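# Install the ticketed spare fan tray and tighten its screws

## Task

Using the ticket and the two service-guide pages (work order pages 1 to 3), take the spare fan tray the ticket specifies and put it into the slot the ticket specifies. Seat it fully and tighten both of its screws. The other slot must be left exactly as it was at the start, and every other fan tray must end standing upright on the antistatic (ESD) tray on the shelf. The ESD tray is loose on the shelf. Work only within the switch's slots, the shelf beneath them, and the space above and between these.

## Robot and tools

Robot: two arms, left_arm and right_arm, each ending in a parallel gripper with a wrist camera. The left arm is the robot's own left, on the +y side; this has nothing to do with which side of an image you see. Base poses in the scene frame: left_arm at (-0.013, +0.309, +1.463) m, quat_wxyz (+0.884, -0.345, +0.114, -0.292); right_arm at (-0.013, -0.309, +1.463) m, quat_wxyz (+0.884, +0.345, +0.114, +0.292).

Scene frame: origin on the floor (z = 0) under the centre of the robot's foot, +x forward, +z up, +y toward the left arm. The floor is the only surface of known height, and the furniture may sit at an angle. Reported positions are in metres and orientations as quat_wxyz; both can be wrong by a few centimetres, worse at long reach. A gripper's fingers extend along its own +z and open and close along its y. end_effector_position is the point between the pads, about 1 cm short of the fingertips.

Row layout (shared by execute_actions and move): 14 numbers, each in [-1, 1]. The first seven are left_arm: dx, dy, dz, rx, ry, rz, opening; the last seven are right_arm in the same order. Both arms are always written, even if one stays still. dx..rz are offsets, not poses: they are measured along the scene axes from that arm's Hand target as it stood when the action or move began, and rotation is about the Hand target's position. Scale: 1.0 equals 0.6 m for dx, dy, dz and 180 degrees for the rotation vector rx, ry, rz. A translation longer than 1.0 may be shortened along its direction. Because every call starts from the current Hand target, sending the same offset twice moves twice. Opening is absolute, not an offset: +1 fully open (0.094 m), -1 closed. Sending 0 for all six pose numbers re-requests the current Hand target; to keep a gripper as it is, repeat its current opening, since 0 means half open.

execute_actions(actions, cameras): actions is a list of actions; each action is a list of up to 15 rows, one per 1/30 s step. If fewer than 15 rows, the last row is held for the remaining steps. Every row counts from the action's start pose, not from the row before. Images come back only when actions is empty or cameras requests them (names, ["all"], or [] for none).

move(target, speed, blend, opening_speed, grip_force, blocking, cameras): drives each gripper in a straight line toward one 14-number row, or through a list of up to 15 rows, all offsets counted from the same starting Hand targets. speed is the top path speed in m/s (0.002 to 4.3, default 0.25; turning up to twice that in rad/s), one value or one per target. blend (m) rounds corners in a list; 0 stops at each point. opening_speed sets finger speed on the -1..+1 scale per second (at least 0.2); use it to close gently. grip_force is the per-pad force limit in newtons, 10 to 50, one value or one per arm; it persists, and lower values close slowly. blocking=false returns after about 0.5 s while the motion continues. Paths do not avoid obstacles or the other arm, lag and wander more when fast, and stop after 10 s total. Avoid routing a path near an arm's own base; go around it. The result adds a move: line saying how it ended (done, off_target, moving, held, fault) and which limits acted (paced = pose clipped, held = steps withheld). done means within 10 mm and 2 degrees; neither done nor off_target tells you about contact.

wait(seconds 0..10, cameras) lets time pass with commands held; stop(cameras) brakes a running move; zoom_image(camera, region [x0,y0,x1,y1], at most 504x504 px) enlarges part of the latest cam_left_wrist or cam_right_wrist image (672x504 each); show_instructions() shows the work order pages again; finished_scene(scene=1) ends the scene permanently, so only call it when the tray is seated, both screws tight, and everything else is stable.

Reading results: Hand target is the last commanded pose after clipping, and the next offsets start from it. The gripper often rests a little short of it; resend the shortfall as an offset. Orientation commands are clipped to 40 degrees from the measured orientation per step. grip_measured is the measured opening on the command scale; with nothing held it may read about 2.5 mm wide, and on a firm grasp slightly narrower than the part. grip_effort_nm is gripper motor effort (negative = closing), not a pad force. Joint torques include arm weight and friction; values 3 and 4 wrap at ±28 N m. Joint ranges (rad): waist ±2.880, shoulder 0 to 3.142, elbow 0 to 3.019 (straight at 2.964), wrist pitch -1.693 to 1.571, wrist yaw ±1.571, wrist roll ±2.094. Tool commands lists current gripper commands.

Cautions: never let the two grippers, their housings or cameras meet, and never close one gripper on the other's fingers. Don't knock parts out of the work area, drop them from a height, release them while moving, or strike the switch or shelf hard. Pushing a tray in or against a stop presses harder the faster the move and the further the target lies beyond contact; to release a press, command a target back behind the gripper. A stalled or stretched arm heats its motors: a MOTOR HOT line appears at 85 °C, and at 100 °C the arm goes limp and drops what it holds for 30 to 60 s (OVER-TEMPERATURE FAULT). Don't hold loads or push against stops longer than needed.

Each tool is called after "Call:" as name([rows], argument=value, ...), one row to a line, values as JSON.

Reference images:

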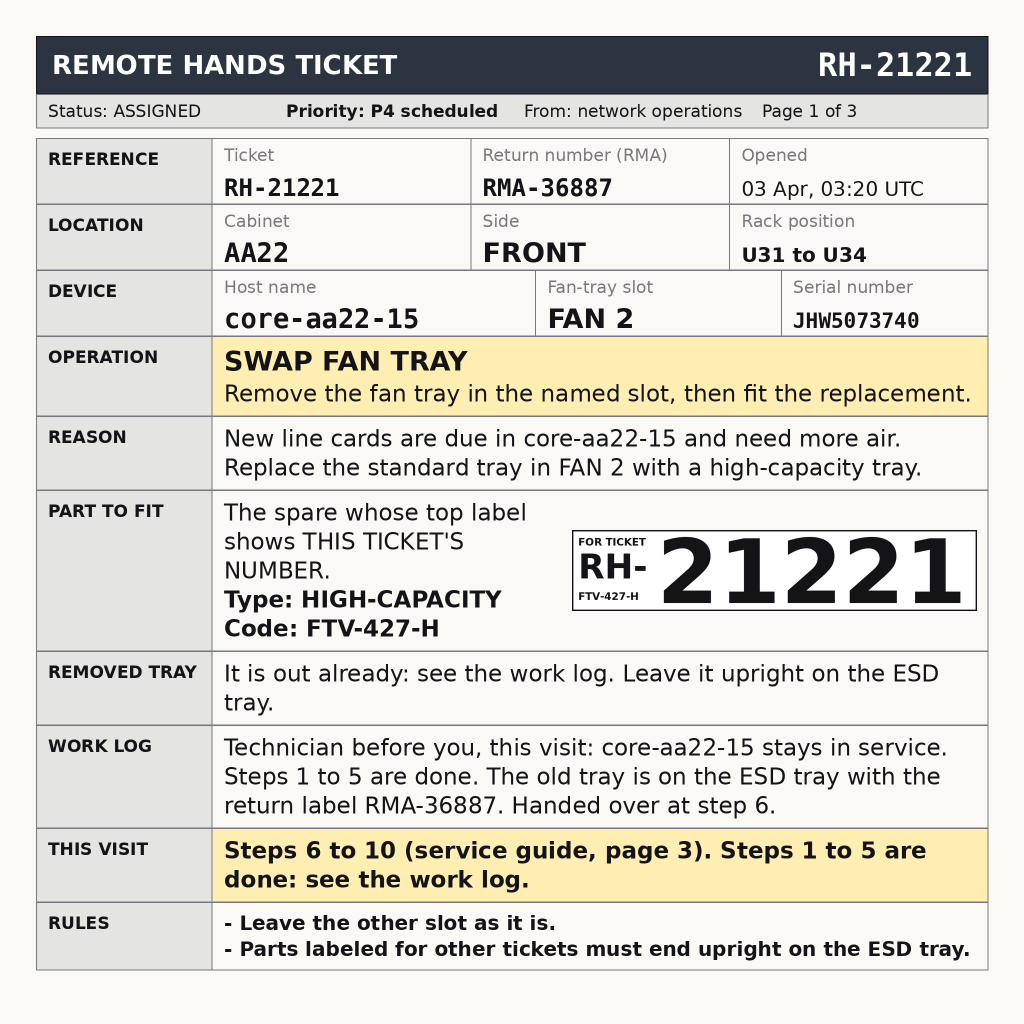

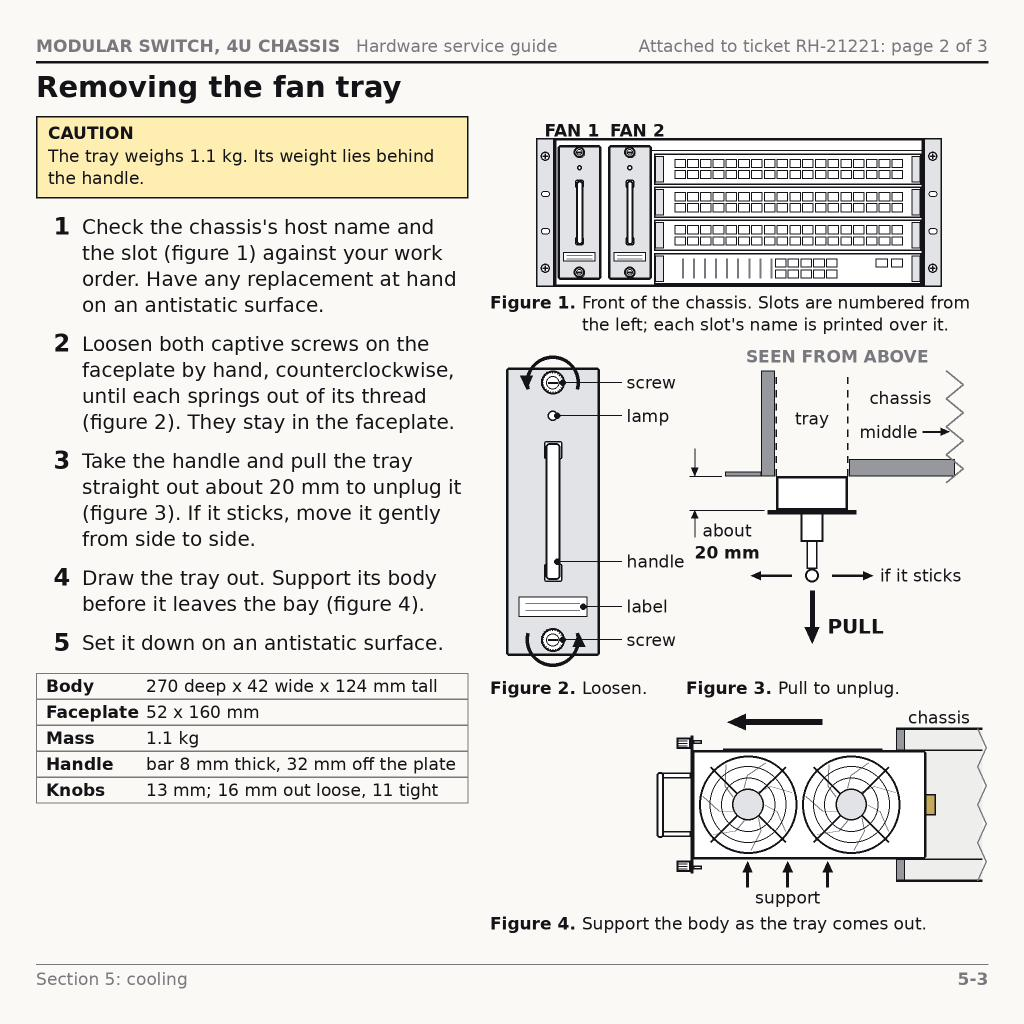

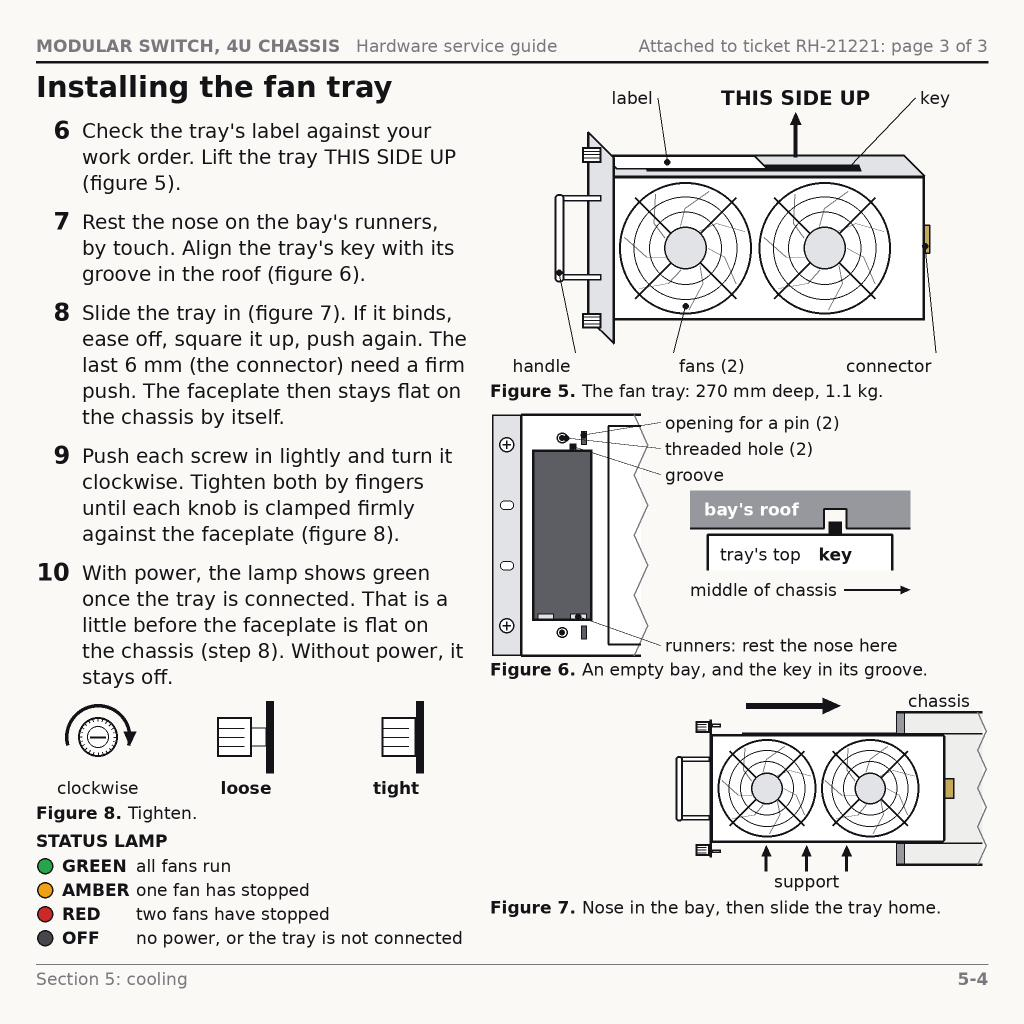

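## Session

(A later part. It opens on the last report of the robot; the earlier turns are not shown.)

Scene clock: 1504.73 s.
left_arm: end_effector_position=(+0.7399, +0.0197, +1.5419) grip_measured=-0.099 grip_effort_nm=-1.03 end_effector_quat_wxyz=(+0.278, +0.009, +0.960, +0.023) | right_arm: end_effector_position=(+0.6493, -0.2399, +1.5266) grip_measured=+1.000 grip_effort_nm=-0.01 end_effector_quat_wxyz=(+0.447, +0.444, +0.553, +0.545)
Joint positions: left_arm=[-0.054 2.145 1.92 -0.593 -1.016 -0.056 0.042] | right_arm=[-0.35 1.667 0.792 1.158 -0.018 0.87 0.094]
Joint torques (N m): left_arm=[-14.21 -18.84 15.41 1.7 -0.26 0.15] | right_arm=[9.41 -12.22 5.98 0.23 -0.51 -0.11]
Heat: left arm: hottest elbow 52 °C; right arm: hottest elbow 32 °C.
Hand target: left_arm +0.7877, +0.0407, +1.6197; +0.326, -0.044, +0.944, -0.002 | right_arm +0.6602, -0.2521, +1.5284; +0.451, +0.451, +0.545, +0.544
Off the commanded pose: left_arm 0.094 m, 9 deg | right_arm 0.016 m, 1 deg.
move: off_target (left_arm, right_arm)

Call:
move(target=[0.0,0.0,-0.006,0.0,0.003,0.012,-0.3,0,0.0,0,0,0,0,1], speed=0.05, cameras=["cam_right_wrist"])

Call:
zoom_image(camera="cam_right_wrist", region=[240, 210, 420, 310])

Scene clock: 1517.90 s.
left_arm: end_effector_position=(+0.7457, +0.0221, +1.5455) grip_measured=-0.099 grip_effort_nm=-1.02 end_effector_quat_wxyz=(+0.280, -0.006, +0.960, +0.028) | right_arm: end_effector_position=(+0.6493, -0.2399, +1.5266) grip_measured=+1.000 grip_effort_nm=-0.01 end_effector_quat_wxyz=(+0.447, +0.444, +0.553, +0.545)
Joint positions: left_arm=[-0.054 2.156 1.949 -0.607 -1.035 -0.079 0.042] | right_arm=[-0.35 1.667 0.792 1.158 -0.018 0.87 0.094]
Joint torques (N m): left_arm=[-14.68 -18.26 15.39 1.25 -0.43 -0.02] | right_arm=[9.41 -12.28 6 0.24 -0.51 -0.11]
Motor temperatures (°C): left_arm=[37 41 55 29 29 29 32] | right_arm=[31 31 32 31 30 26 29]
Heat: left arm: hottest elbow 55 °C; right arm: hottest elbow 32 °C.
Hand target: left_arm +0.7878, +0.0408, +1.6163; +0.322, -0.062, +0.945, +0.004 | right_arm +0.6602, -0.2521, +1.5284; +0.451, +0.451, +0.545, +0.544
Off the commanded pose: left_arm 0.084 m, 9 deg | right_arm 0.016 m, 1 deg.
move: off_target (left_arm, right_arm)
Images, in order (width x height): cam_right_wrist 672x504.

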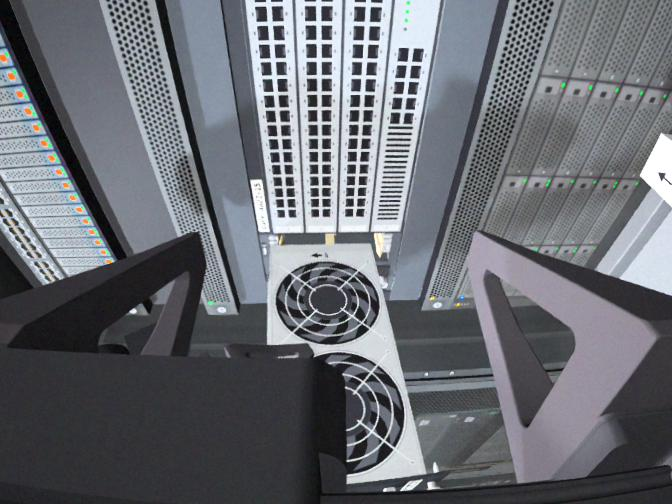

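Scaled by 2.800 from the camera's 672x504 image, which has a finer 960x720 frame.

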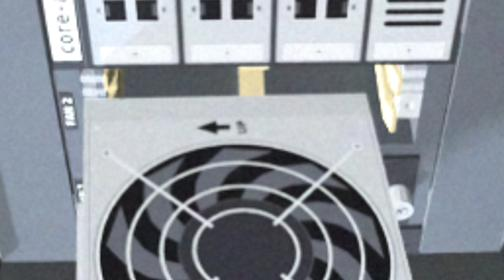

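Call:
move(target=[0.0,-0.01,-0.022,0.0,0.0,-0.004,-0.3,0,0.0,0,0,0,0,1], speed=0.05)

Scene clock: 1531.13 s.
left_arm: end_effector_position=(+0.7452, +0.0206, +1.5328) grip_measured=-0.099 grip_effort_nm=-1.02 end_effector_quat_wxyz=(+0.273, -0.003, +0.962, +0.029) | right_arm: end_effector_position=(+0.6493, -0.2399, +1.5266) grip_measured=+1.000 grip_effort_nm=-0.01 end_effector_quat_wxyz=(+0.447, +0.444, +0.553, +0.545)
Joint positions: left_arm=[-0.044 2.169 1.949 -0.607 -1.026 -0.079 0.042] | right_arm=[-0.35 1.667 0.792 1.158 -0.018 0.87 0.094]
Joint torques (N m): left_arm=[-14.97 -18.37 14.02 2.54 -0.2 0.15] | right_arm=[9.47 -12.28 6.01 0.23 -0.51 -0.11]
Motor temperatures (°C): left_arm=[37 42 56 29 29 29 32] | right_arm=[31 31 32 31 30 26 29]
Heat: left arm: hottest elbow 56 °C; right arm: hottest elbow 32 °C.
Hand target: left_arm +0.7878, +0.0348, +1.6028; +0.322, -0.056, +0.945, +0.002 | right_arm +0.6602, -0.2521, +1.5284; +0.451, +0.451, +0.545, +0.544
Off the commanded pose: left_arm 0.083 m, 9 deg | right_arm 0.016 m, 1 deg.
move: off_target (left_arm, right_arm)

Call:
move(target=[0.012,-0.004,0.0,0.0,-0.001,-0.004,-0.3,0,0.0,0,0,0,0,1], speed=0.05)

Scene clock: 1550.13 s.
left_arm: end_effector_position=(+0.7462, +0.0173, +1.5299) grip_measured=-0.099 grip_effort_nm=-1.02 end_effector_quat_wxyz=(+0.273, +0.005, +0.962, +0.027) | right_arm: end_effector_position=(+0.6493, -0.2399, +1.5266) grip_measured=+1.000 grip_effort_nm=-0.01 end_effector_quat_wxyz=(+0.447, +0.444, +0.553, +0.545)
Joint positions: left_arm=[-0.042 2.176 1.953 -0.602 -1.017 -0.062 0.042] | right_arm=[-0.35 1.667 0.792 1.158 -0.018 0.87 0.094]
Joint torques (N m): left_arm=[-14.8 -18.67 15.38 2.43 -0.22 0.21] | right_arm=[9.41 -12.22 6 0.24 -0.51 -0.1]
Motor temperatures (°C): left_arm=[37 41 56 29 29 29 32] | right_arm=[31 31 32 31 30 26 29]
Heat: left arm: hottest elbow 56 °C; right arm: hottest elbow 32 °C.
Hand target: left_arm +0.7950, +0.0324, +1.6029; +0.323, -0.050, +0.945, +0.000 | right_arm +0.6602, -0.2521, +1.5284; +0.451, +0.451, +0.545, +0.544
Off the commanded pose: left_arm 0.089 m, 9 deg | right_arm 0.016 m, 1 deg.
move: off_target (left_arm, right_arm)

Call:
move(target=[0.012,0.008,0.01,0.0,-0.001,0.0,-0.3,0,0.0,0,0,0,0,1], speed=0.05, cameras=["cam_right_wrist"])

Call:
zoom_image(camera="cam_right_wrist", region=[240, 210, 420, 310])

Scene clock: 1564.93 s.
left_arm: end_effector_position=(+0.7572, +0.0195, +1.5359) grip_measured=-0.099 grip_effort_nm=-1.02 end_effector_quat_wxyz=(+0.279, +0.000, +0.960, +0.024) | right_arm: end_effector_position=(+0.6493, -0.2399, +1.5266) grip_measured=+1.000 grip_effort_nm=-0.01 end_effector_quat_wxyz=(+0.447, +0.444, +0.553, +0.545)
Joint positions: left_arm=[-0.038 2.184 1.988 -0.602 -1.013 -0.05 0.042] | right_arm=[-0.35 1.667 0.792 1.158 -0.018 0.87 0.094]
Joint torques (N m): left_arm=[-15.03 -18.61 15.46 1.72 -0.25 0.14] | right_arm=[9.41 -12.22 6 0.24 -0.51 -0.11]
Motor temperatures (°C): left_arm=[37 43 56 29 29 29 32] | right_arm=[31 31 32 31 30 26 29]
Heat: left arm: hottest elbow 56 °C; right arm: hottest elbow 32 °C.
Hand target: left_arm +0.8021, +0.0372, +1.6090; +0.325, -0.050, +0.945, +0.000 | right_arm +0.6602, -0.2521, +1.5284; +0.451, +0.451, +0.545, +0.544
Off the commanded pose: left_arm 0.088 m, 8 deg | right_arm 0.016 m, 1 deg.
move: off_target (left_arm, right_arm)
Images, in order (width x height): cam_right_wrist 672x504.

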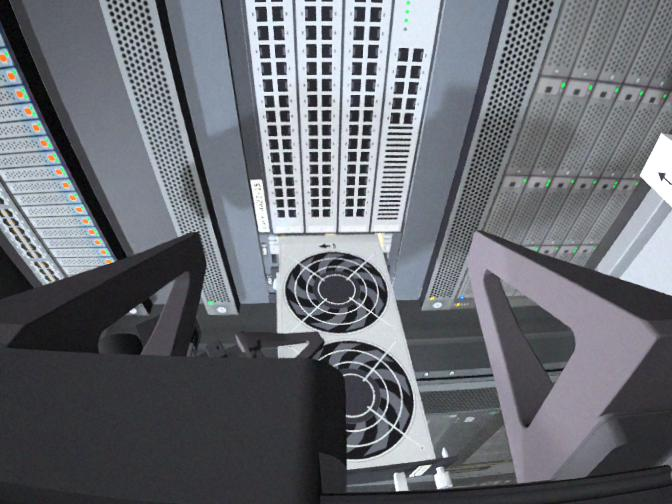

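Scaled by 2.800 from the camera's 672x504 image, which has a finer 960x720 frame.

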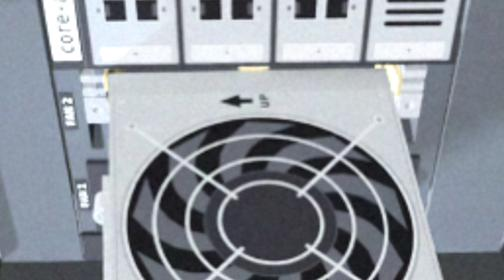

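Call:
move(target=[-0.003,0.009,-0.004,0.0,0.0,0.0,-0.3,0,0.0,0,0,0,0,1], speed=0.05, cameras=["cam_right_wrist"])

Call:
zoom_image(camera="cam_right_wrist", region=[250, 210, 350, 290])

Call:
zoom_image(camera="cam_right_wrist", region=[330, 210, 430, 290])

Scene clock: 1600.33 s.
left_arm: end_effector_position=(+0.7586, +0.0221, +1.5328) grip_measured=-0.099 grip_effort_nm=-1.02 end_effector_quat_wxyz=(+0.277, +0.000, +0.961, +0.025) | right_arm: end_effector_position=(+0.6493, -0.2399, +1.5266) grip_measured=+1.000 grip_effort_nm=-0.01 end_effector_quat_wxyz=(+0.447, +0.444, +0.553, +0.545)
Joint positions: left_arm=[-0.033 2.184 1.988 -0.602 -1.01 -0.046 0.042] | right_arm=[-0.35 1.667 0.792 1.158 -0.018 0.87 0.094]
Joint torques (N m): left_arm=[-15.21 -19.84 13.72 2.22 -0.16 0.17] | right_arm=[9.41 -12.28 6.01 0.24 -0.52 -0.1]
Motor temperatures (°C): left_arm=[37 43 58 29 29 29 32] | right_arm=[31 31 32 31 30 26 29]
Heat: left arm: hottest elbow 58 °C; right arm: hottest elbow 32 °C.
Hand target: left_arm +0.8004, +0.0426, +1.6065; +0.325, -0.050, +0.945, +0.000 | right_arm +0.6602, -0.2521, +1.5284; +0.451, +0.451, +0.545, +0.544
Off the commanded pose: left_arm 0.087 m, 9 deg | right_arm 0.016 m, 1 deg.
move: off_target (left_arm, right_arm)
Images, in order (width x height): cam_right_wrist 672x504.

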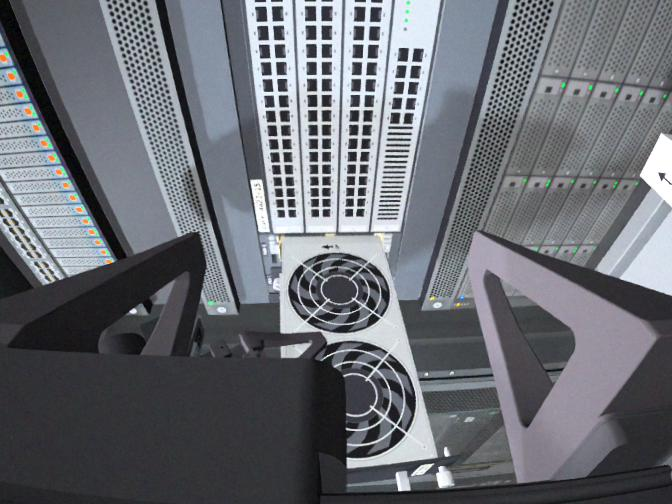

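Scaled by 5.040 from the camera's 672x504 image, which has a finer 960x720 frame.

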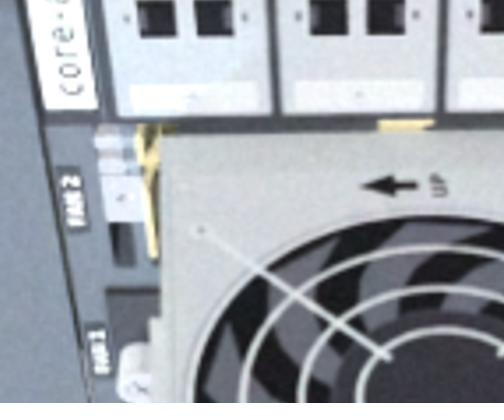

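Scaled by 5.040 from the camera's 672x504 image, which has a finer 960x720 frame.

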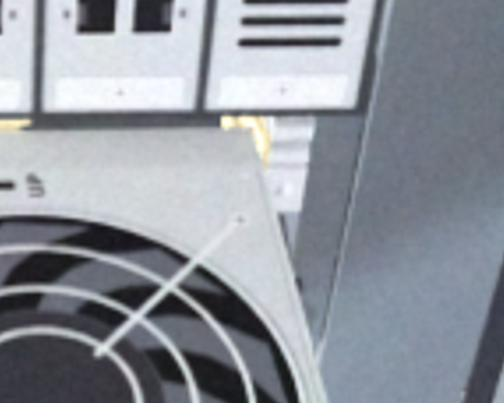

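Call:
move(target=[0.014,0.0,0.0,0.0,0.0,0.0,-0.3,0,0.0,0,0,0,0,1], speed=0.05)

Scene clock: 1614.40 s.
left_arm: end_effector_position=(+0.7622, +0.0233, +1.5340) grip_measured=-0.099 grip_effort_nm=-1.02 end_effector_quat_wxyz=(+0.278, +0.001, +0.960, +0.023) | right_arm: end_effector_position=(+0.6493, -0.2399, +1.5266) grip_measured=+1.000 grip_effort_nm=-0.01 end_effector_quat_wxyz=(+0.447, +0.444, +0.553, +0.545)
Joint positions: left_arm=[-0.03 2.185 1.997 -0.602 -1.004 -0.038 0.042] | right_arm=[-0.35 1.667 0.792 1.158 -0.018 0.87 0.094]
Joint torques (N m): left_arm=[-14.8 -18.96 15.57 1.72 -0.23 0.16] | right_arm=[9.41 -12.22 5.98 0.24 -0.51 -0.11]
Motor temperatures (°C): left_arm=[37 44 58 29 29 29 32] | right_arm=[31 31 32 31 30 26 29]
Heat: left arm: hottest elbow 58 °C; right arm: hottest elbow 32 °C.
Hand target: left_arm +0.8087, +0.0425, +1.6067; +0.325, -0.050, +0.945, +0.000 | right_arm +0.6602, -0.2521, +1.5284; +0.451, +0.451, +0.545, +0.544
Off the commanded pose: left_arm 0.088 m, 9 deg | right_arm 0.016 m, 1 deg.
move: off_target (left_arm, right_arm)

Call:
move(target=[0.02,0.0,-0.004,0.0,0.0,0.002,-0.3,0,0.0,0,0,0,0,1], speed=0.05, cameras=["cam_right_wrist"])

Call:
zoom_image(camera="cam_right_wrist", region=[250, 210, 350, 290])

Call:
zoom_image(camera="cam_right_wrist", region=[330, 210, 430, 290])

Scene clock: 1630.30 s.
left_arm: end_effector_position=(+0.7688, +0.0209, +1.5329) grip_measured=-0.099 grip_effort_nm=-1.02 end_effector_quat_wxyz=(+0.279, -0.005, +0.960, +0.021) | right_arm: end_effector_position=(+0.6493, -0.2399, +1.5266) grip_measured=+1.000 grip_effort_nm=-0.01 end_effector_quat_wxyz=(+0.447, +0.444, +0.553, +0.545)
Joint positions: left_arm=[-0.027 2.205 2.031 -0.61 -1.001 -0.044 0.042] | right_arm=[-0.35 1.667 0.792 1.158 -0.018 0.87 0.094]
Joint torques (N m): left_arm=[-14.56 -18.14 16.79 1.5 -0.22 0.27] | right_arm=[9.41 -12.28 6 0.24 -0.51 -0.1]
Motor temperatures (°C): left_arm=[37 44 56 29 29 29 32] | right_arm=[31 31 32 31 30 26 29]
Heat: left arm: hottest elbow 56 °C; right arm: hottest elbow 32 °C.
Hand target: left_arm +0.8208, +0.0426, +1.6044; +0.325, -0.053, +0.944, +0.001 | right_arm +0.6602, -0.2521, +1.5284; +0.451, +0.451, +0.545, +0.544
Off the commanded pose: left_arm 0.091 m, 8 deg | right_arm 0.016 m, 1 deg.
move: off_target (left_arm, right_arm)
Images, in order (width x height): cam_right_wrist 672x504.

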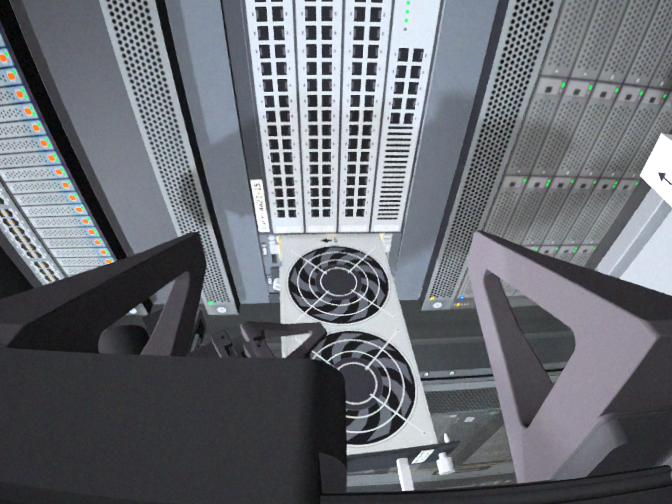

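Scaled by 5.040 from the camera's 672x504 image, which has a finer 960x720 frame.

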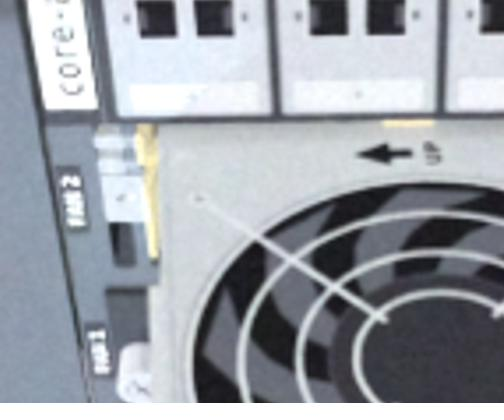

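Scaled by 5.040 from the camera's 672x504 image, which has a finer 960x720 frame.

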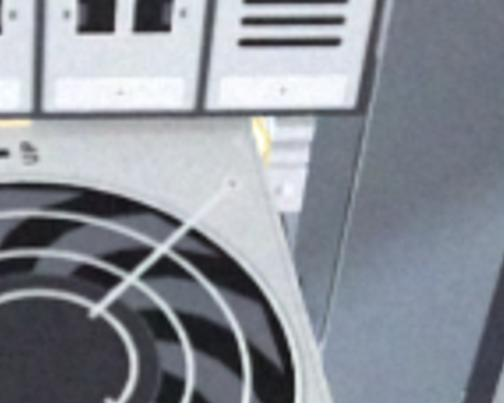

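Call:
move(target=[0.02,0.0,0.0,0.0,0.0,0.002,-0.3,0,0.0,0,0,0,0,1], speed=0.05, cameras=["cam_right_wrist"])

Call:
zoom_image(camera="cam_right_wrist", region=[250, 210, 430, 350])

Scene clock: 1641.87 s.
left_arm: end_effector_position=(+0.7713, +0.0174, +1.5312) grip_measured=-0.099 grip_effort_nm=-1.03 end_effector_quat_wxyz=(+0.275, -0.015, +0.961, +0.020) | right_arm: end_effector_position=(+0.6493, -0.2399, +1.5266) grip_measured=+1.000 grip_effort_nm=-0.01 end_effector_quat_wxyz=(+0.447, +0.444, +0.553, +0.545)
Joint positions: left_arm=[-0.027 2.225 2.064 -0.638 -1.004 -0.076 0.042] | right_arm=[-0.35 1.667 0.792 1.158 -0.018 0.87 0.094]
Joint torques (N m): left_arm=[-14.15 -18.43 17.94 1.96 -0.13 0.66] | right_arm=[9.41 -12.28 6 0.24 -0.51 -0.11]
Motor temperatures (°C): left_arm=[37 44 57 29 29 30 32] | right_arm=[31 31 32 31 30 26 29]
Heat: left arm: hottest elbow 57 °C; right arm: hottest elbow 32 °C.
Hand target: left_arm +0.8327, +0.0426, +1.6042; +0.325, -0.056, +0.944, +0.002 | right_arm +0.6602, -0.2521, +1.5284; +0.451, +0.451, +0.545, +0.544
Off the commanded pose: left_arm 0.099 m, 8 deg | right_arm 0.016 m, 1 deg.
move: off_target (left_arm, right_arm)
Images, in order (width x height): cam_right_wrist 672x504.

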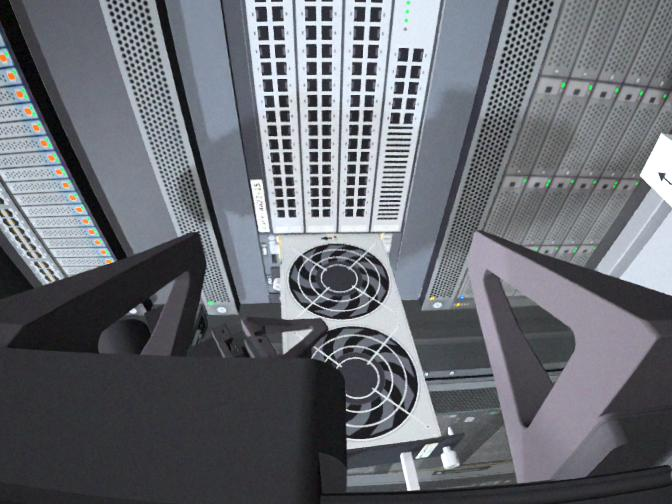

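Scaled by 2.800 from the camera's 672x504 image, which has a finer 960x720 frame.

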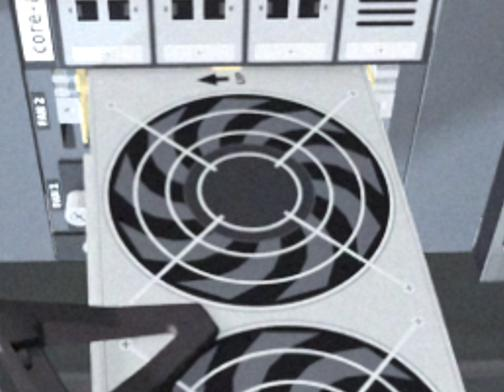

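Call:
move(target=[-0.01,0.03,0.012,0.0,0.0,-0.012,-0.3,0,0.0,0,0,0,0,1], speed=0.05)

Scene clock: 1666.17 s.
left_arm: end_effector_position=(+0.7712, +0.0164, +1.5311) grip_measured=-0.099 grip_effort_nm=-1.02 end_effector_quat_wxyz=(+0.275, -0.013, +0.961, +0.017) | right_arm: end_effector_position=(+0.6493, -0.2399, +1.5266) grip_measured=+1.000 grip_effort_nm=-0.01 end_effector_quat_wxyz=(+0.447, +0.444, +0.553, +0.545)
Joint positions: left_arm=[-0.027 2.225 2.064 -0.639 -0.998 -0.076 0.042] | right_arm=[-0.35 1.667 0.792 1.158 -0.018 0.87 0.094]
Joint torques (N m): left_arm=[-13.63 -21.89 14.41 1.83 0.52 0.9] | right_arm=[9.41 -12.28 6 0.24 -0.51 -0.11]
Motor temperatures (°C): left_arm=[37 41 57 29 28 30 32] | right_arm=[31 31 32 31 30 26 29]
Heat: left arm: hottest elbow 57 °C; right arm: hottest elbow 32 °C.
Hand target: left_arm +0.8268, +0.0606, +1.6116; +0.325, -0.038, +0.945, -0.004 | right_arm +0.6602, -0.2521, +1.5284; +0.451, +0.451, +0.545, +0.544
Off the commanded pose: left_arm 0.107 m, 7 deg | right_arm 0.016 m, 1 deg.
move: off_target (left_arm, right_arm)

Call:
move(target=[0.0,0.025,0.008,0.0,0.0,-0.008,-0.3,0,0.0,0,0,0,0,1], speed=0.05)

Scene clock: 1672.37 s.
left_arm: end_effector_position=(+0.7720, +0.0203, +1.5315) grip_measured=-0.099 grip_effort_nm=-1.02 end_effector_quat_wxyz=(+0.270, -0.002, +0.963, +0.011) | right_arm: end_effector_position=(+0.6493, -0.2399, +1.5266) grip_measured=+1.000 grip_effort_nm=-0.01 end_effector_quat_wxyz=(+0.447, +0.444, +0.553, +0.545)
Joint positions: left_arm=[-0.021 2.215 2.064 -0.659 -0.975 -0.064 0.042] | right_arm=[-0.35 1.667 0.792 1.158 -0.018 0.87 0.094]
Joint torques (N m): left_arm=[-13.45 -23.18 12.74 2.21 0.43 0.98] | right_arm=[9.41 -12.28 6 0.24 -0.51 -0.11]
Motor temperatures (°C): left_arm=[37 41 56 29 29 30 32] | right_arm=[31 31 32 31 30 26 29]
Heat: left arm: hottest elbow 56 °C; right arm: hottest elbow 32 °C.
Hand target: left_arm +0.8268, +0.0755, +1.6162; +0.325, -0.026, +0.945, -0.008 | right_arm +0.6602, -0.2521, +1.5284; +0.451, +0.451, +0.545, +0.544
Off the commanded pose: left_arm 0.115 m, 7 deg | right_arm 0.016 m, 1 deg.
move: off_target (left_arm, right_arm)

Call:
move(target=[0.025,0.0,0.0,0.0,0.0,0.0,-0.3,0,0.0,0,0,0,0,1], speed=0.05, cameras=["cam_right_wrist"])

Call:
zoom_image(camera="cam_right_wrist", region=[250, 210, 430, 350])

Scene clock: 1684.90 s.
left_arm: end_effector_position=(+0.7718, +0.0218, +1.5303) grip_measured=-0.099 grip_effort_nm=-1.02 end_effector_quat_wxyz=(+0.267, +0.003, +0.964, +0.010) | right_arm: end_effector_position=(+0.6493, -0.2399, +1.5266) grip_measured=+1.000 grip_effort_nm=-0.01 end_effector_quat_wxyz=(+0.447, +0.444, +0.553, +0.545)
Joint positions: left_arm=[-0.018 2.213 2.064 -0.668 -0.969 -0.058 0.042] | right_arm=[-0.35 1.667 0.792 1.158 -0.018 0.87 0.094]
Joint torques (N m): left_arm=[-12.92 -22.12 16.21 2.06 0.47 1.05] | right_arm=[9.47 -12.28 6 0.24 -0.51 -0.1]
Motor temperatures (°C): left_arm=[37 41 55 29 29 31 32] | right_arm=[31 31 32 31 30 26 29]
Heat: left arm: hottest elbow 55 °C; right arm: hottest elbow 32 °C.
Hand target: left_arm +0.8418, +0.0757, +1.6162; +0.324, -0.026, +0.945, -0.008 | right_arm +0.6602, -0.2521, +1.5284; +0.451, +0.451, +0.545, +0.544
Off the commanded pose: left_arm 0.123 m, 8 deg | right_arm 0.016 m, 1 deg.
move: off_target (left_arm, right_arm)
Images, in order (width x height): cam_right_wrist 672x504.

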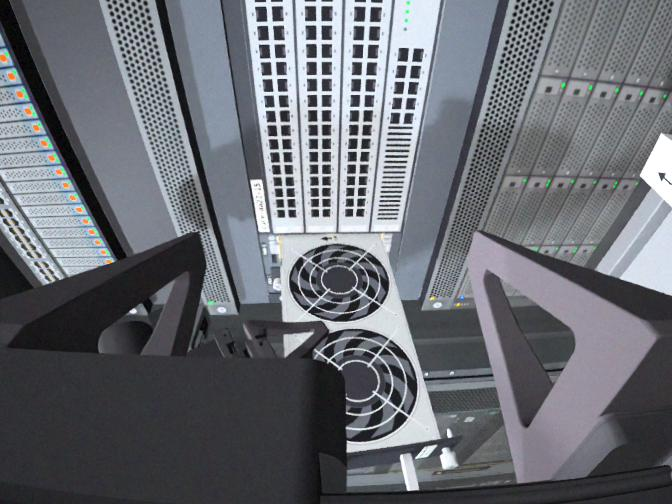

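Scaled by 2.800 from the camera's 672x504 image, which has a finer 960x720 frame.

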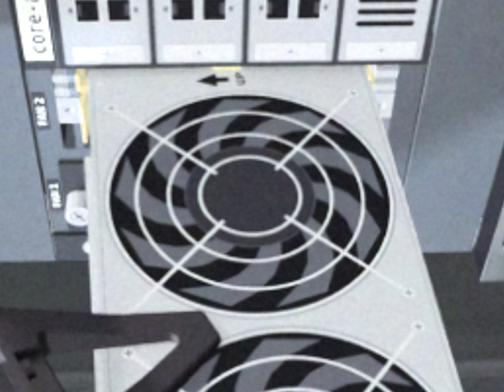

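Call:
move(target=[0.025,-0.01,0.0,0.0,0.0,0.0,-0.3,0,0.0,0,0,0,0,1], speed=0.05)

Scene clock: 1697.27 s.
left_arm: end_effector_position=(+0.7723, +0.0246, +1.5302) grip_measured=-0.099 grip_effort_nm=-1.02 end_effector_quat_wxyz=(+0.261, +0.011, +0.965, +0.009) | right_arm: end_effector_position=(+0.6493, -0.2399, +1.5266) grip_measured=+1.000 grip_effort_nm=-0.01 end_effector_quat_wxyz=(+0.447, +0.444, +0.553, +0.545)
Joint positions: left_arm=[-0.015 2.213 2.075 -0.696 -0.96 -0.056 0.042] | right_arm=[-0.35 1.667 0.792 1.158 -0.018 0.87 0.094]
Joint torques (N m): left_arm=[-13.45 -20.13 19.6 2.65 0.29 1.12] | right_arm=[9.41 -12.28 6 0.24 -0.51 -0.11]
Motor temperatures (°C): left_arm=[37 44 55 29 29 31 32] | right_arm=[31 31 32 31 30 26 29]
Heat: left arm: hottest elbow 55 °C; right arm: hottest elbow 32 °C.
Hand target: left_arm +0.8568, +0.0696, +1.6161; +0.324, -0.026, +0.945, -0.008 | right_arm +0.6602, -0.2521, +1.5284; +0.451, +0.451, +0.545, +0.544
Off the commanded pose: left_arm 0.129 m, 9 deg | right_arm 0.016 m, 1 deg.
move: off_target (left_arm, right_arm)

Call:
move(target=[-0.05,-0.01,0.03,0.0,-0.008,0.006,-0.3,0,0.0,0,0,0,0,1], speed=0.05)

Scene clock: 1729.70 s.
left_arm: end_effector_position=(+0.7723, +0.0257, +1.5303) grip_measured=-0.099 grip_effort_nm=-1.03 end_effector_quat_wxyz=(+0.261, +0.010, +0.965, +0.013) | right_arm: end_effector_position=(+0.6493, -0.2399, +1.5266) grip_measured=+1.000 grip_effort_nm=-0.01 end_effector_quat_wxyz=(+0.447, +0.444, +0.553, +0.545)
Joint positions: left_arm=[-0.015 2.213 2.075 -0.696 -0.967 -0.057 0.042] | right_arm=[-0.35 1.667 0.792 1.158 -0.018 0.87 0.094]
Joint torques (N m): left_arm=[-15.56 -22.48 13.3 3.92 -0.9 0.78] | right_arm=[9.41 -12.28 6.01 0.24 -0.51 -0.1]
Motor temperatures (°C): left_arm=[36 45 58 29 29 32 32] | right_arm=[31 31 32 30 30 26 29]
Heat: left arm: hottest elbow 58 °C; right arm: hottest elbow 32 °C.
Hand target: left_arm +0.8267, +0.0636, +1.6341; +0.336, -0.035, +0.941, -0.005 | right_arm +0.6602, -0.2521, +1.5284; +0.451, +0.451, +0.545, +0.544
Off the commanded pose: left_arm 0.123 m, 11 deg | right_arm 0.016 m, 1 deg.
move: off_target (left_arm, right_arm)

Call:
move(target=[-0.02,0.0,0.02,0.0,-0.006,0.0,-0.3,0,0.0,0,0,0,0,1], speed=0.05)

Scene clock: 1735.43 s.
left_arm: end_effector_position=(+0.7720, +0.0254, +1.5292) grip_measured=-0.099 grip_effort_nm=-1.02 end_effector_quat_wxyz=(+0.268, +0.008, +0.963, +0.014) | right_arm: end_effector_position=(+0.6493, -0.2399, +1.5266) grip_measured=+1.000 grip_effort_nm=-0.01 end_effector_quat_wxyz=(+0.447, +0.444, +0.553, +0.545)
Joint positions: left_arm=[-0.015 2.206 2.052 -0.655 -0.971 -0.04 0.042] | right_arm=[-0.35 1.667 0.792 1.158 -0.018 0.87 0.094]
Joint torques (N m): left_arm=[-16.97 -24.12 11.07 3.78 -1.13 0.7] | right_arm=[9.41 -12.28 5.98 0.25 -0.51 -0.1]
Motor temperatures (°C): left_arm=[36 45 58 30 29 32 32] | right_arm=[31 31 32 30 30 26 29]
Heat: left arm: hottest elbow 58 °C; right arm: hottest elbow 32 °C.
Hand target: left_arm +0.8148, +0.0636, +1.6462; +0.345, -0.035, +0.938, -0.006 | right_arm +0.6602, -0.2521, +1.5284; +0.451, +0.451, +0.545, +0.544
Off the commanded pose: left_arm 0.130 m, 11 deg | right_arm 0.016 m, 1 deg.
move: off_target (left_arm, right_arm)

Call:
move(target=[-0.02,0.0,0.025,0.0,-0.002,0.0,-0.3,0,0.0,0,0,0,0,1], speed=0.05, cameras=["cam_right_wrist"])

Call:
zoom_image(camera="cam_right_wrist", region=[250, 210, 430, 350])

Scene clock: 1743.10 s.
left_arm: end_effector_position=(+0.7705, +0.0264, +1.5286) grip_measured=-0.099 grip_effort_nm=-1.02 end_effector_quat_wxyz=(+0.272, +0.012, +0.962, +0.017) | right_arm: end_effector_position=(+0.6493, -0.2399, +1.5266) grip_measured=+1.000 grip_effort_nm=-0.01 end_effector_quat_wxyz=(+0.447, +0.444, +0.553, +0.545)
Joint positions: left_arm=[-0.015 2.197 2.031 -0.629 -0.975 -0.019 0.042] | right_arm=[-0.35 1.667 0.792 1.158 -0.018 0.87 0.094]
Joint torques (N m): left_arm=[-17.96 -25.23 10.35 2.91 -1.35 0.42] | right_arm=[9.47 -12.22 6 0.24 -0.51 -0.11]
Motor temperatures (°C): left_arm=[37 45 57 30 30 31 32] | right_arm=[31 31 32 30 30 26 29]
Heat: left arm: hottest elbow 57 °C; right arm: hottest elbow 32 °C.
Hand target: left_arm +0.8028, +0.0636, +1.6612; +0.348, -0.035, +0.937, -0.006 | right_arm +0.6602, -0.2521, +1.5284; +0.451, +0.451, +0.545, +0.544
Off the commanded pose: left_arm 0.141 m, 11 deg | right_arm 0.016 m, 1 deg.
move: off_target (left_arm, right_arm)
Images, in order (width x height): cam_right_wrist 672x504.

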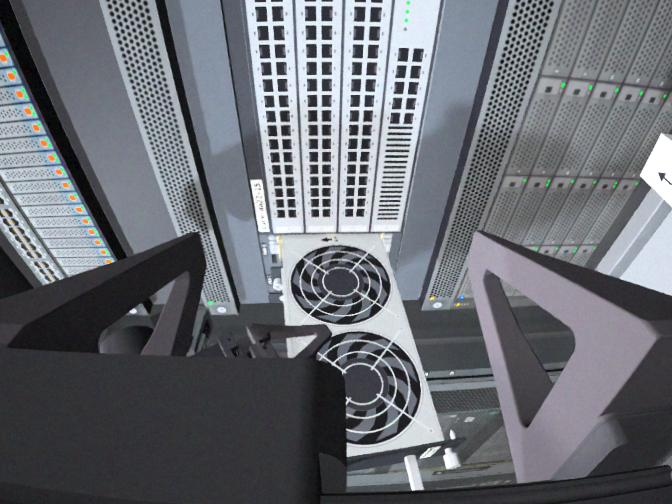

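Scaled by 2.800 from the camera's 672x504 image, which has a finer 960x720 frame.

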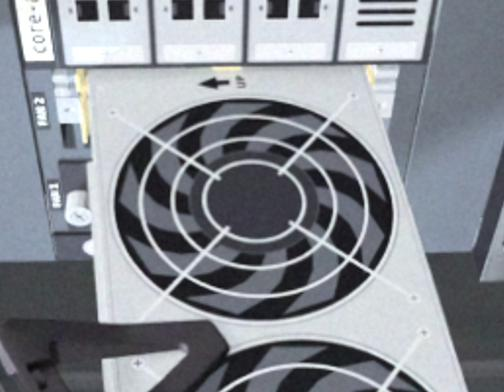

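Call:
wait(seconds=0.1, cameras=["cam_left_wrist"])

Scene clock: 1756.93 s.
left_arm: end_effector_position=(+0.7705, +0.0264, +1.5285) grip_measured=-0.099 grip_effort_nm=-1.02 end_effector_quat_wxyz=(+0.272, +0.012, +0.962, +0.017) | right_arm: end_effector_position=(+0.6493, -0.2399, +1.5266) grip_measured=+1.000 grip_effort_nm=-0.01 end_effector_quat_wxyz=(+0.447, +0.444, +0.553, +0.545)
Joint positions: left_arm=[-0.015 2.197 2.03 -0.629 -0.975 -0.019 0.042] | right_arm=[-0.35 1.667 0.792 1.158 -0.018 0.87 0.094]
Joint torques (N m): left_arm=[-18.08 -25.35 10.45 2.89 -1.38 0.44] | right_arm=[9.41 -12.28 6 0.24 -0.51 -0.11]
Motor temperatures (°C): left_arm=[37 43 55 30 31 31 32] | right_arm=[31 31 32 30 30 26 29]
Heat: left arm: hottest elbow 55 °C; right arm: hottest elbow 32 °C.
Hand target: left_arm +0.8027, +0.0635, +1.6611; +0.348, -0.035, +0.937, -0.006 | right_arm +0.6602, -0.2521, +1.5284; +0.451, +0.451, +0.545, +0.544
Tool commands: left_gripper/opening=-0.3 right_gripper/opening=+1.0
Off the commanded pose: left_arm 0.142 m, 11 deg | right_arm 0.016 m, 1 deg.
wait: 0.10 s; at rest from the start
Images, in order (width x height): cam_left_wrist 672x504.

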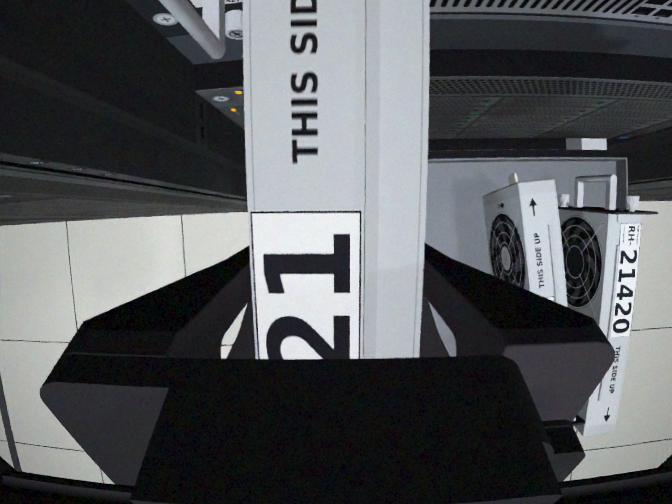

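Call:
move(target=[0.0,0.0,0.0,0.0,0.0,0.0,-0.3,0.16,0.05,0,0,0,0.06,1], speed=0.1, cameras=["cam_right_wrist"])

Call:
zoom_image(camera="cam_right_wrist", region=[230, 200, 330, 300])

Scene clock: 1778.73 s.
left_arm: end_effector_position=(+0.7705, +0.0264, +1.5285) grip_measured=-0.099 grip_effort_nm=-1.02 end_effector_quat_wxyz=(+0.272, +0.012, +0.962, +0.017) | right_arm: end_effector_position=(+0.7444, -0.2150, +1.5391) grip_measured=+1.000 grip_effort_nm=-0.01 end_effector_quat_wxyz=(+0.398, +0.391, +0.584, +0.589)
Joint positions: left_arm=[-0.015 2.197 2.03 -0.629 -0.975 -0.019 0.042] | right_arm=[-0.372 1.737 1.104 0.815 -0.189 0.871 0.094]
Joint torques (N m): left_arm=[-17.9 -25.11 10.32 2.89 -1.39 0.43] | right_arm=[11.16 -12.75 8.18 0.24 -0.52 -0.17]
Heat: left arm: hottest elbow 53 °C; right arm: hottest elbow 32 °C.
Hand target: left_arm +0.8027, +0.0635, +1.6611; +0.348, -0.035, +0.937, -0.006 | right_arm +0.7561, -0.2218, +1.5284; +0.398, +0.398, +0.585, +0.584
Off the commanded pose: left_arm 0.141 m, 11 deg | right_arm 0.017 m, 1 deg.
move: off_target (left_arm, right_arm)
Images, in order (width x height): cam_right_wrist 672x504.

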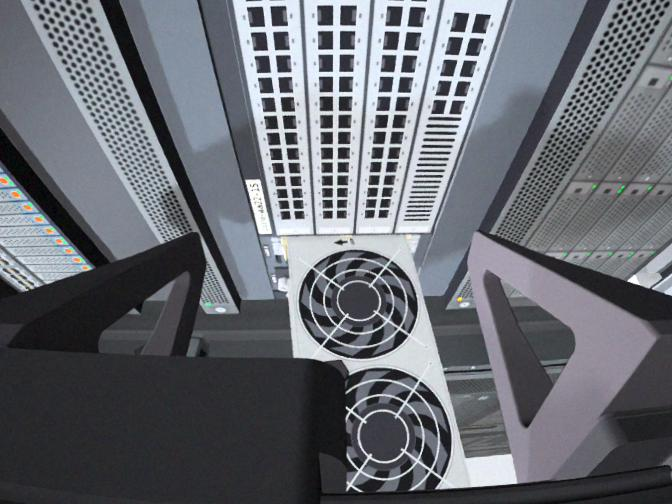

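Scaled by 5.040 from the camera's 672x504 image, which has a finer 960x720 frame.

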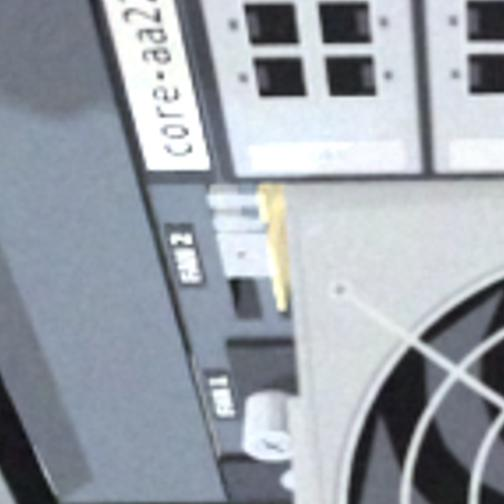

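Call:
move(target=[-0.025,0.0,0.0,0.0,0.0,0.0,-0.3,0.0,0.0,0,0,0,0.0,1], speed=0.05, cameras=["cam_right_wrist"])

Call:
zoom_image(camera="cam_right_wrist", region=[230, 200, 330, 300])

Call:
zoom_image(camera="cam_right_wrist", region=[370, 200, 470, 300])

Scene clock: 1820.37 s.
left_arm: end_effector_position=(+0.7614, +0.0333, +1.5292) grip_measured=-0.099 grip_effort_nm=-1.02 end_effector_quat_wxyz=(+0.272, +0.034, +0.961, +0.026) | right_arm: end_effector_position=(+0.7444, -0.2150, +1.5391) grip_measured=+1.000 grip_effort_nm=-0.01 end_effector_quat_wxyz=(+0.398, +0.391, +0.584, +0.589)
Joint positions: left_arm=[-0.016 2.163 1.97 -0.602 -0.982 0.03 0.042] | right_arm=[-0.372 1.737 1.104 0.815 -0.189 0.871 0.094]
Joint torques (N m): left_arm=[-18.37 -24.59 9.95 2.82 -1.24 -0.12] | right_arm=[11.22 -12.63 8.18 0.28 -0.52 -0.16]
Motor temperatures (°C): left_arm=[39 44 50 30 33 31 32] | right_arm=[31 30 36 30 30 26 29]
Heat: left arm: hottest elbow 50 °C; right arm: hottest elbow 36 °C.
Hand target: left_arm +0.7878, +0.0636, +1.6613; +0.348, -0.035, +0.937, -0.006 | right_arm +0.7561, -0.2218, +1.5284; +0.398, +0.398, +0.585, +0.584
Off the commanded pose: left_arm 0.138 m, 13 deg | right_arm 0.017 m, 1 deg.
move: off_target (left_arm, right_arm)
Images, in order (width x height): cam_right_wrist 672x504.

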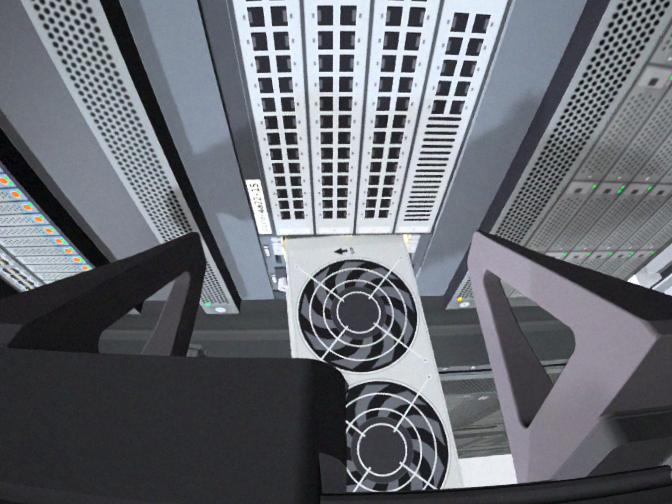

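Scaled by 5.040 from the camera's 672x504 image, which has a finer 960x720 frame.

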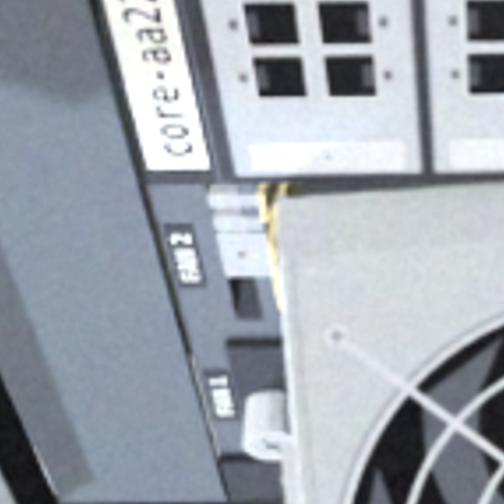

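Scaled by 5.040 from the camera's 672x504 image, which has a finer 960x720 frame.

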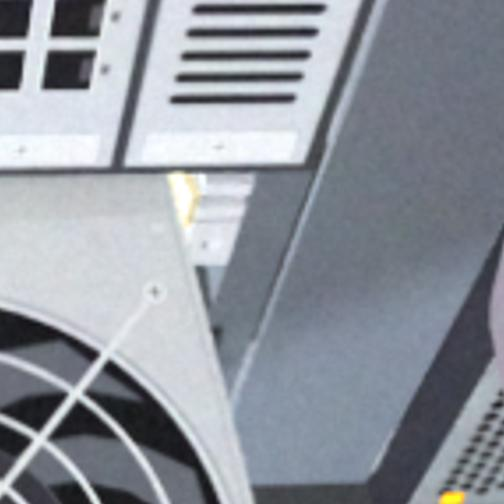

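Call:
move([
  [-0.08,0.0,-0.02,0,0.008,0.003,-0.3,0,0.0,0,0,0,0,1],
  [-0.146,-0.131,-0.069,-0.0003,0.0154,0.0066,-0.3,0,0.0,0,0,0,0,1],
  [-0.005,-0.049,-0.072,-0.0003,0.0154,0.0066,-0.3,0,0.0,0,0,0,0,1],
], speed=0.08, cameras=["all"])

Call:
zoom_image(camera="cam_right_wrist", region=[240, 200, 440, 350])

Scene clock: 1879.90 s.
left_arm: end_effector_position=(+0.7415, +0.0175, +1.5412) grip_measured=-0.099 grip_effort_nm=-1.03 end_effector_quat_wxyz=(+0.280, +0.002, +0.960, +0.024) | right_arm: end_effector_position=(+0.7444, -0.2150, +1.5391) grip_measured=+1.000 grip_effort_nm=-0.01 end_effector_quat_wxyz=(+0.398, +0.391, +0.584, +0.589)
Joint positions: left_arm=[-0.055 2.154 1.928 -0.585 -1.023 -0.064 0.042] | right_arm=[-0.372 1.737 1.104 0.815 -0.189 0.871 0.094]
Joint torques (N m): left_arm=[-14.51 -18.49 15.25 1.25 -0.21 0.17] | right_arm=[11.16 -12.57 8.18 0.27 -0.52 -0.17]
Motor temperatures (°C): left_arm=[40 49 50 30 32 30 32] | right_arm=[31 30 37 30 30 26 29]
Heat: left arm: hottest elbow 50 °C; right arm: hottest elbow 37 °C.
Hand target: left_arm +0.7848, +0.0343, +1.6181; +0.326, -0.045, +0.944, -0.002 | right_arm +0.7561, -0.2218, +1.5284; +0.398, +0.398, +0.585, +0.584
Off the commanded pose: left_arm 0.090 m, 8 deg | right_arm 0.017 m, 1 deg.
move: off_target (left_arm, right_arm)

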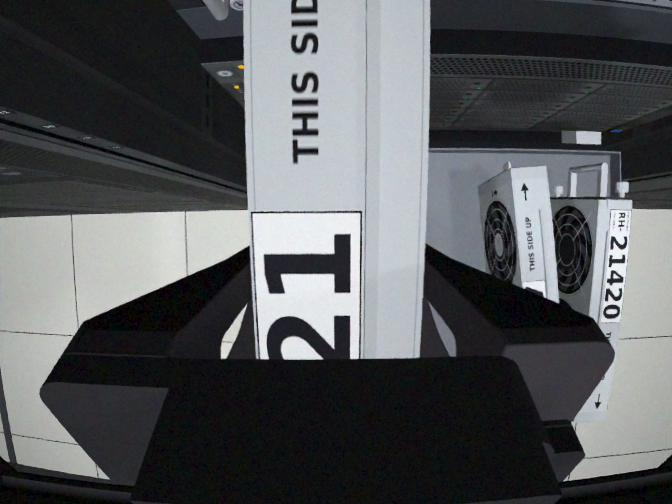

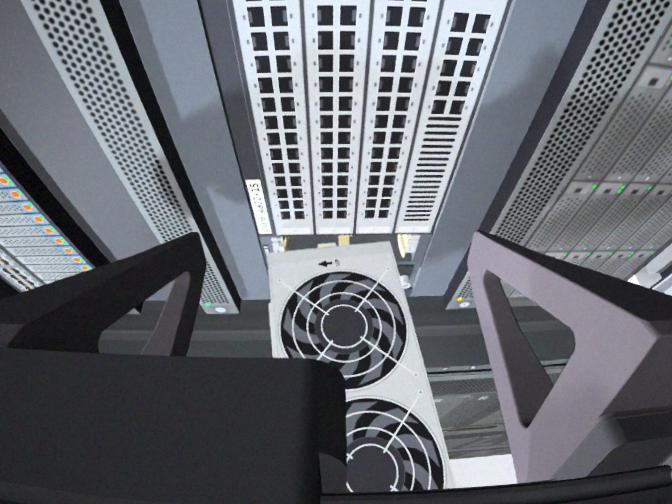

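Scaled by 2.520 from the camera's 672x504 image, which has a finer 960x720 frame.

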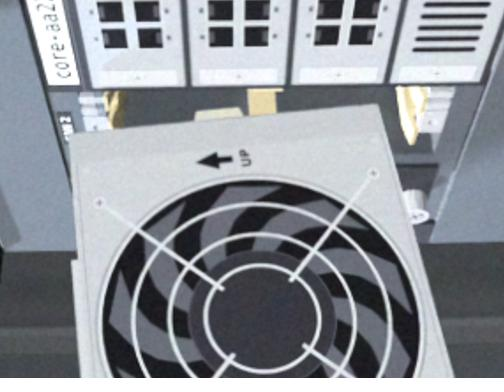

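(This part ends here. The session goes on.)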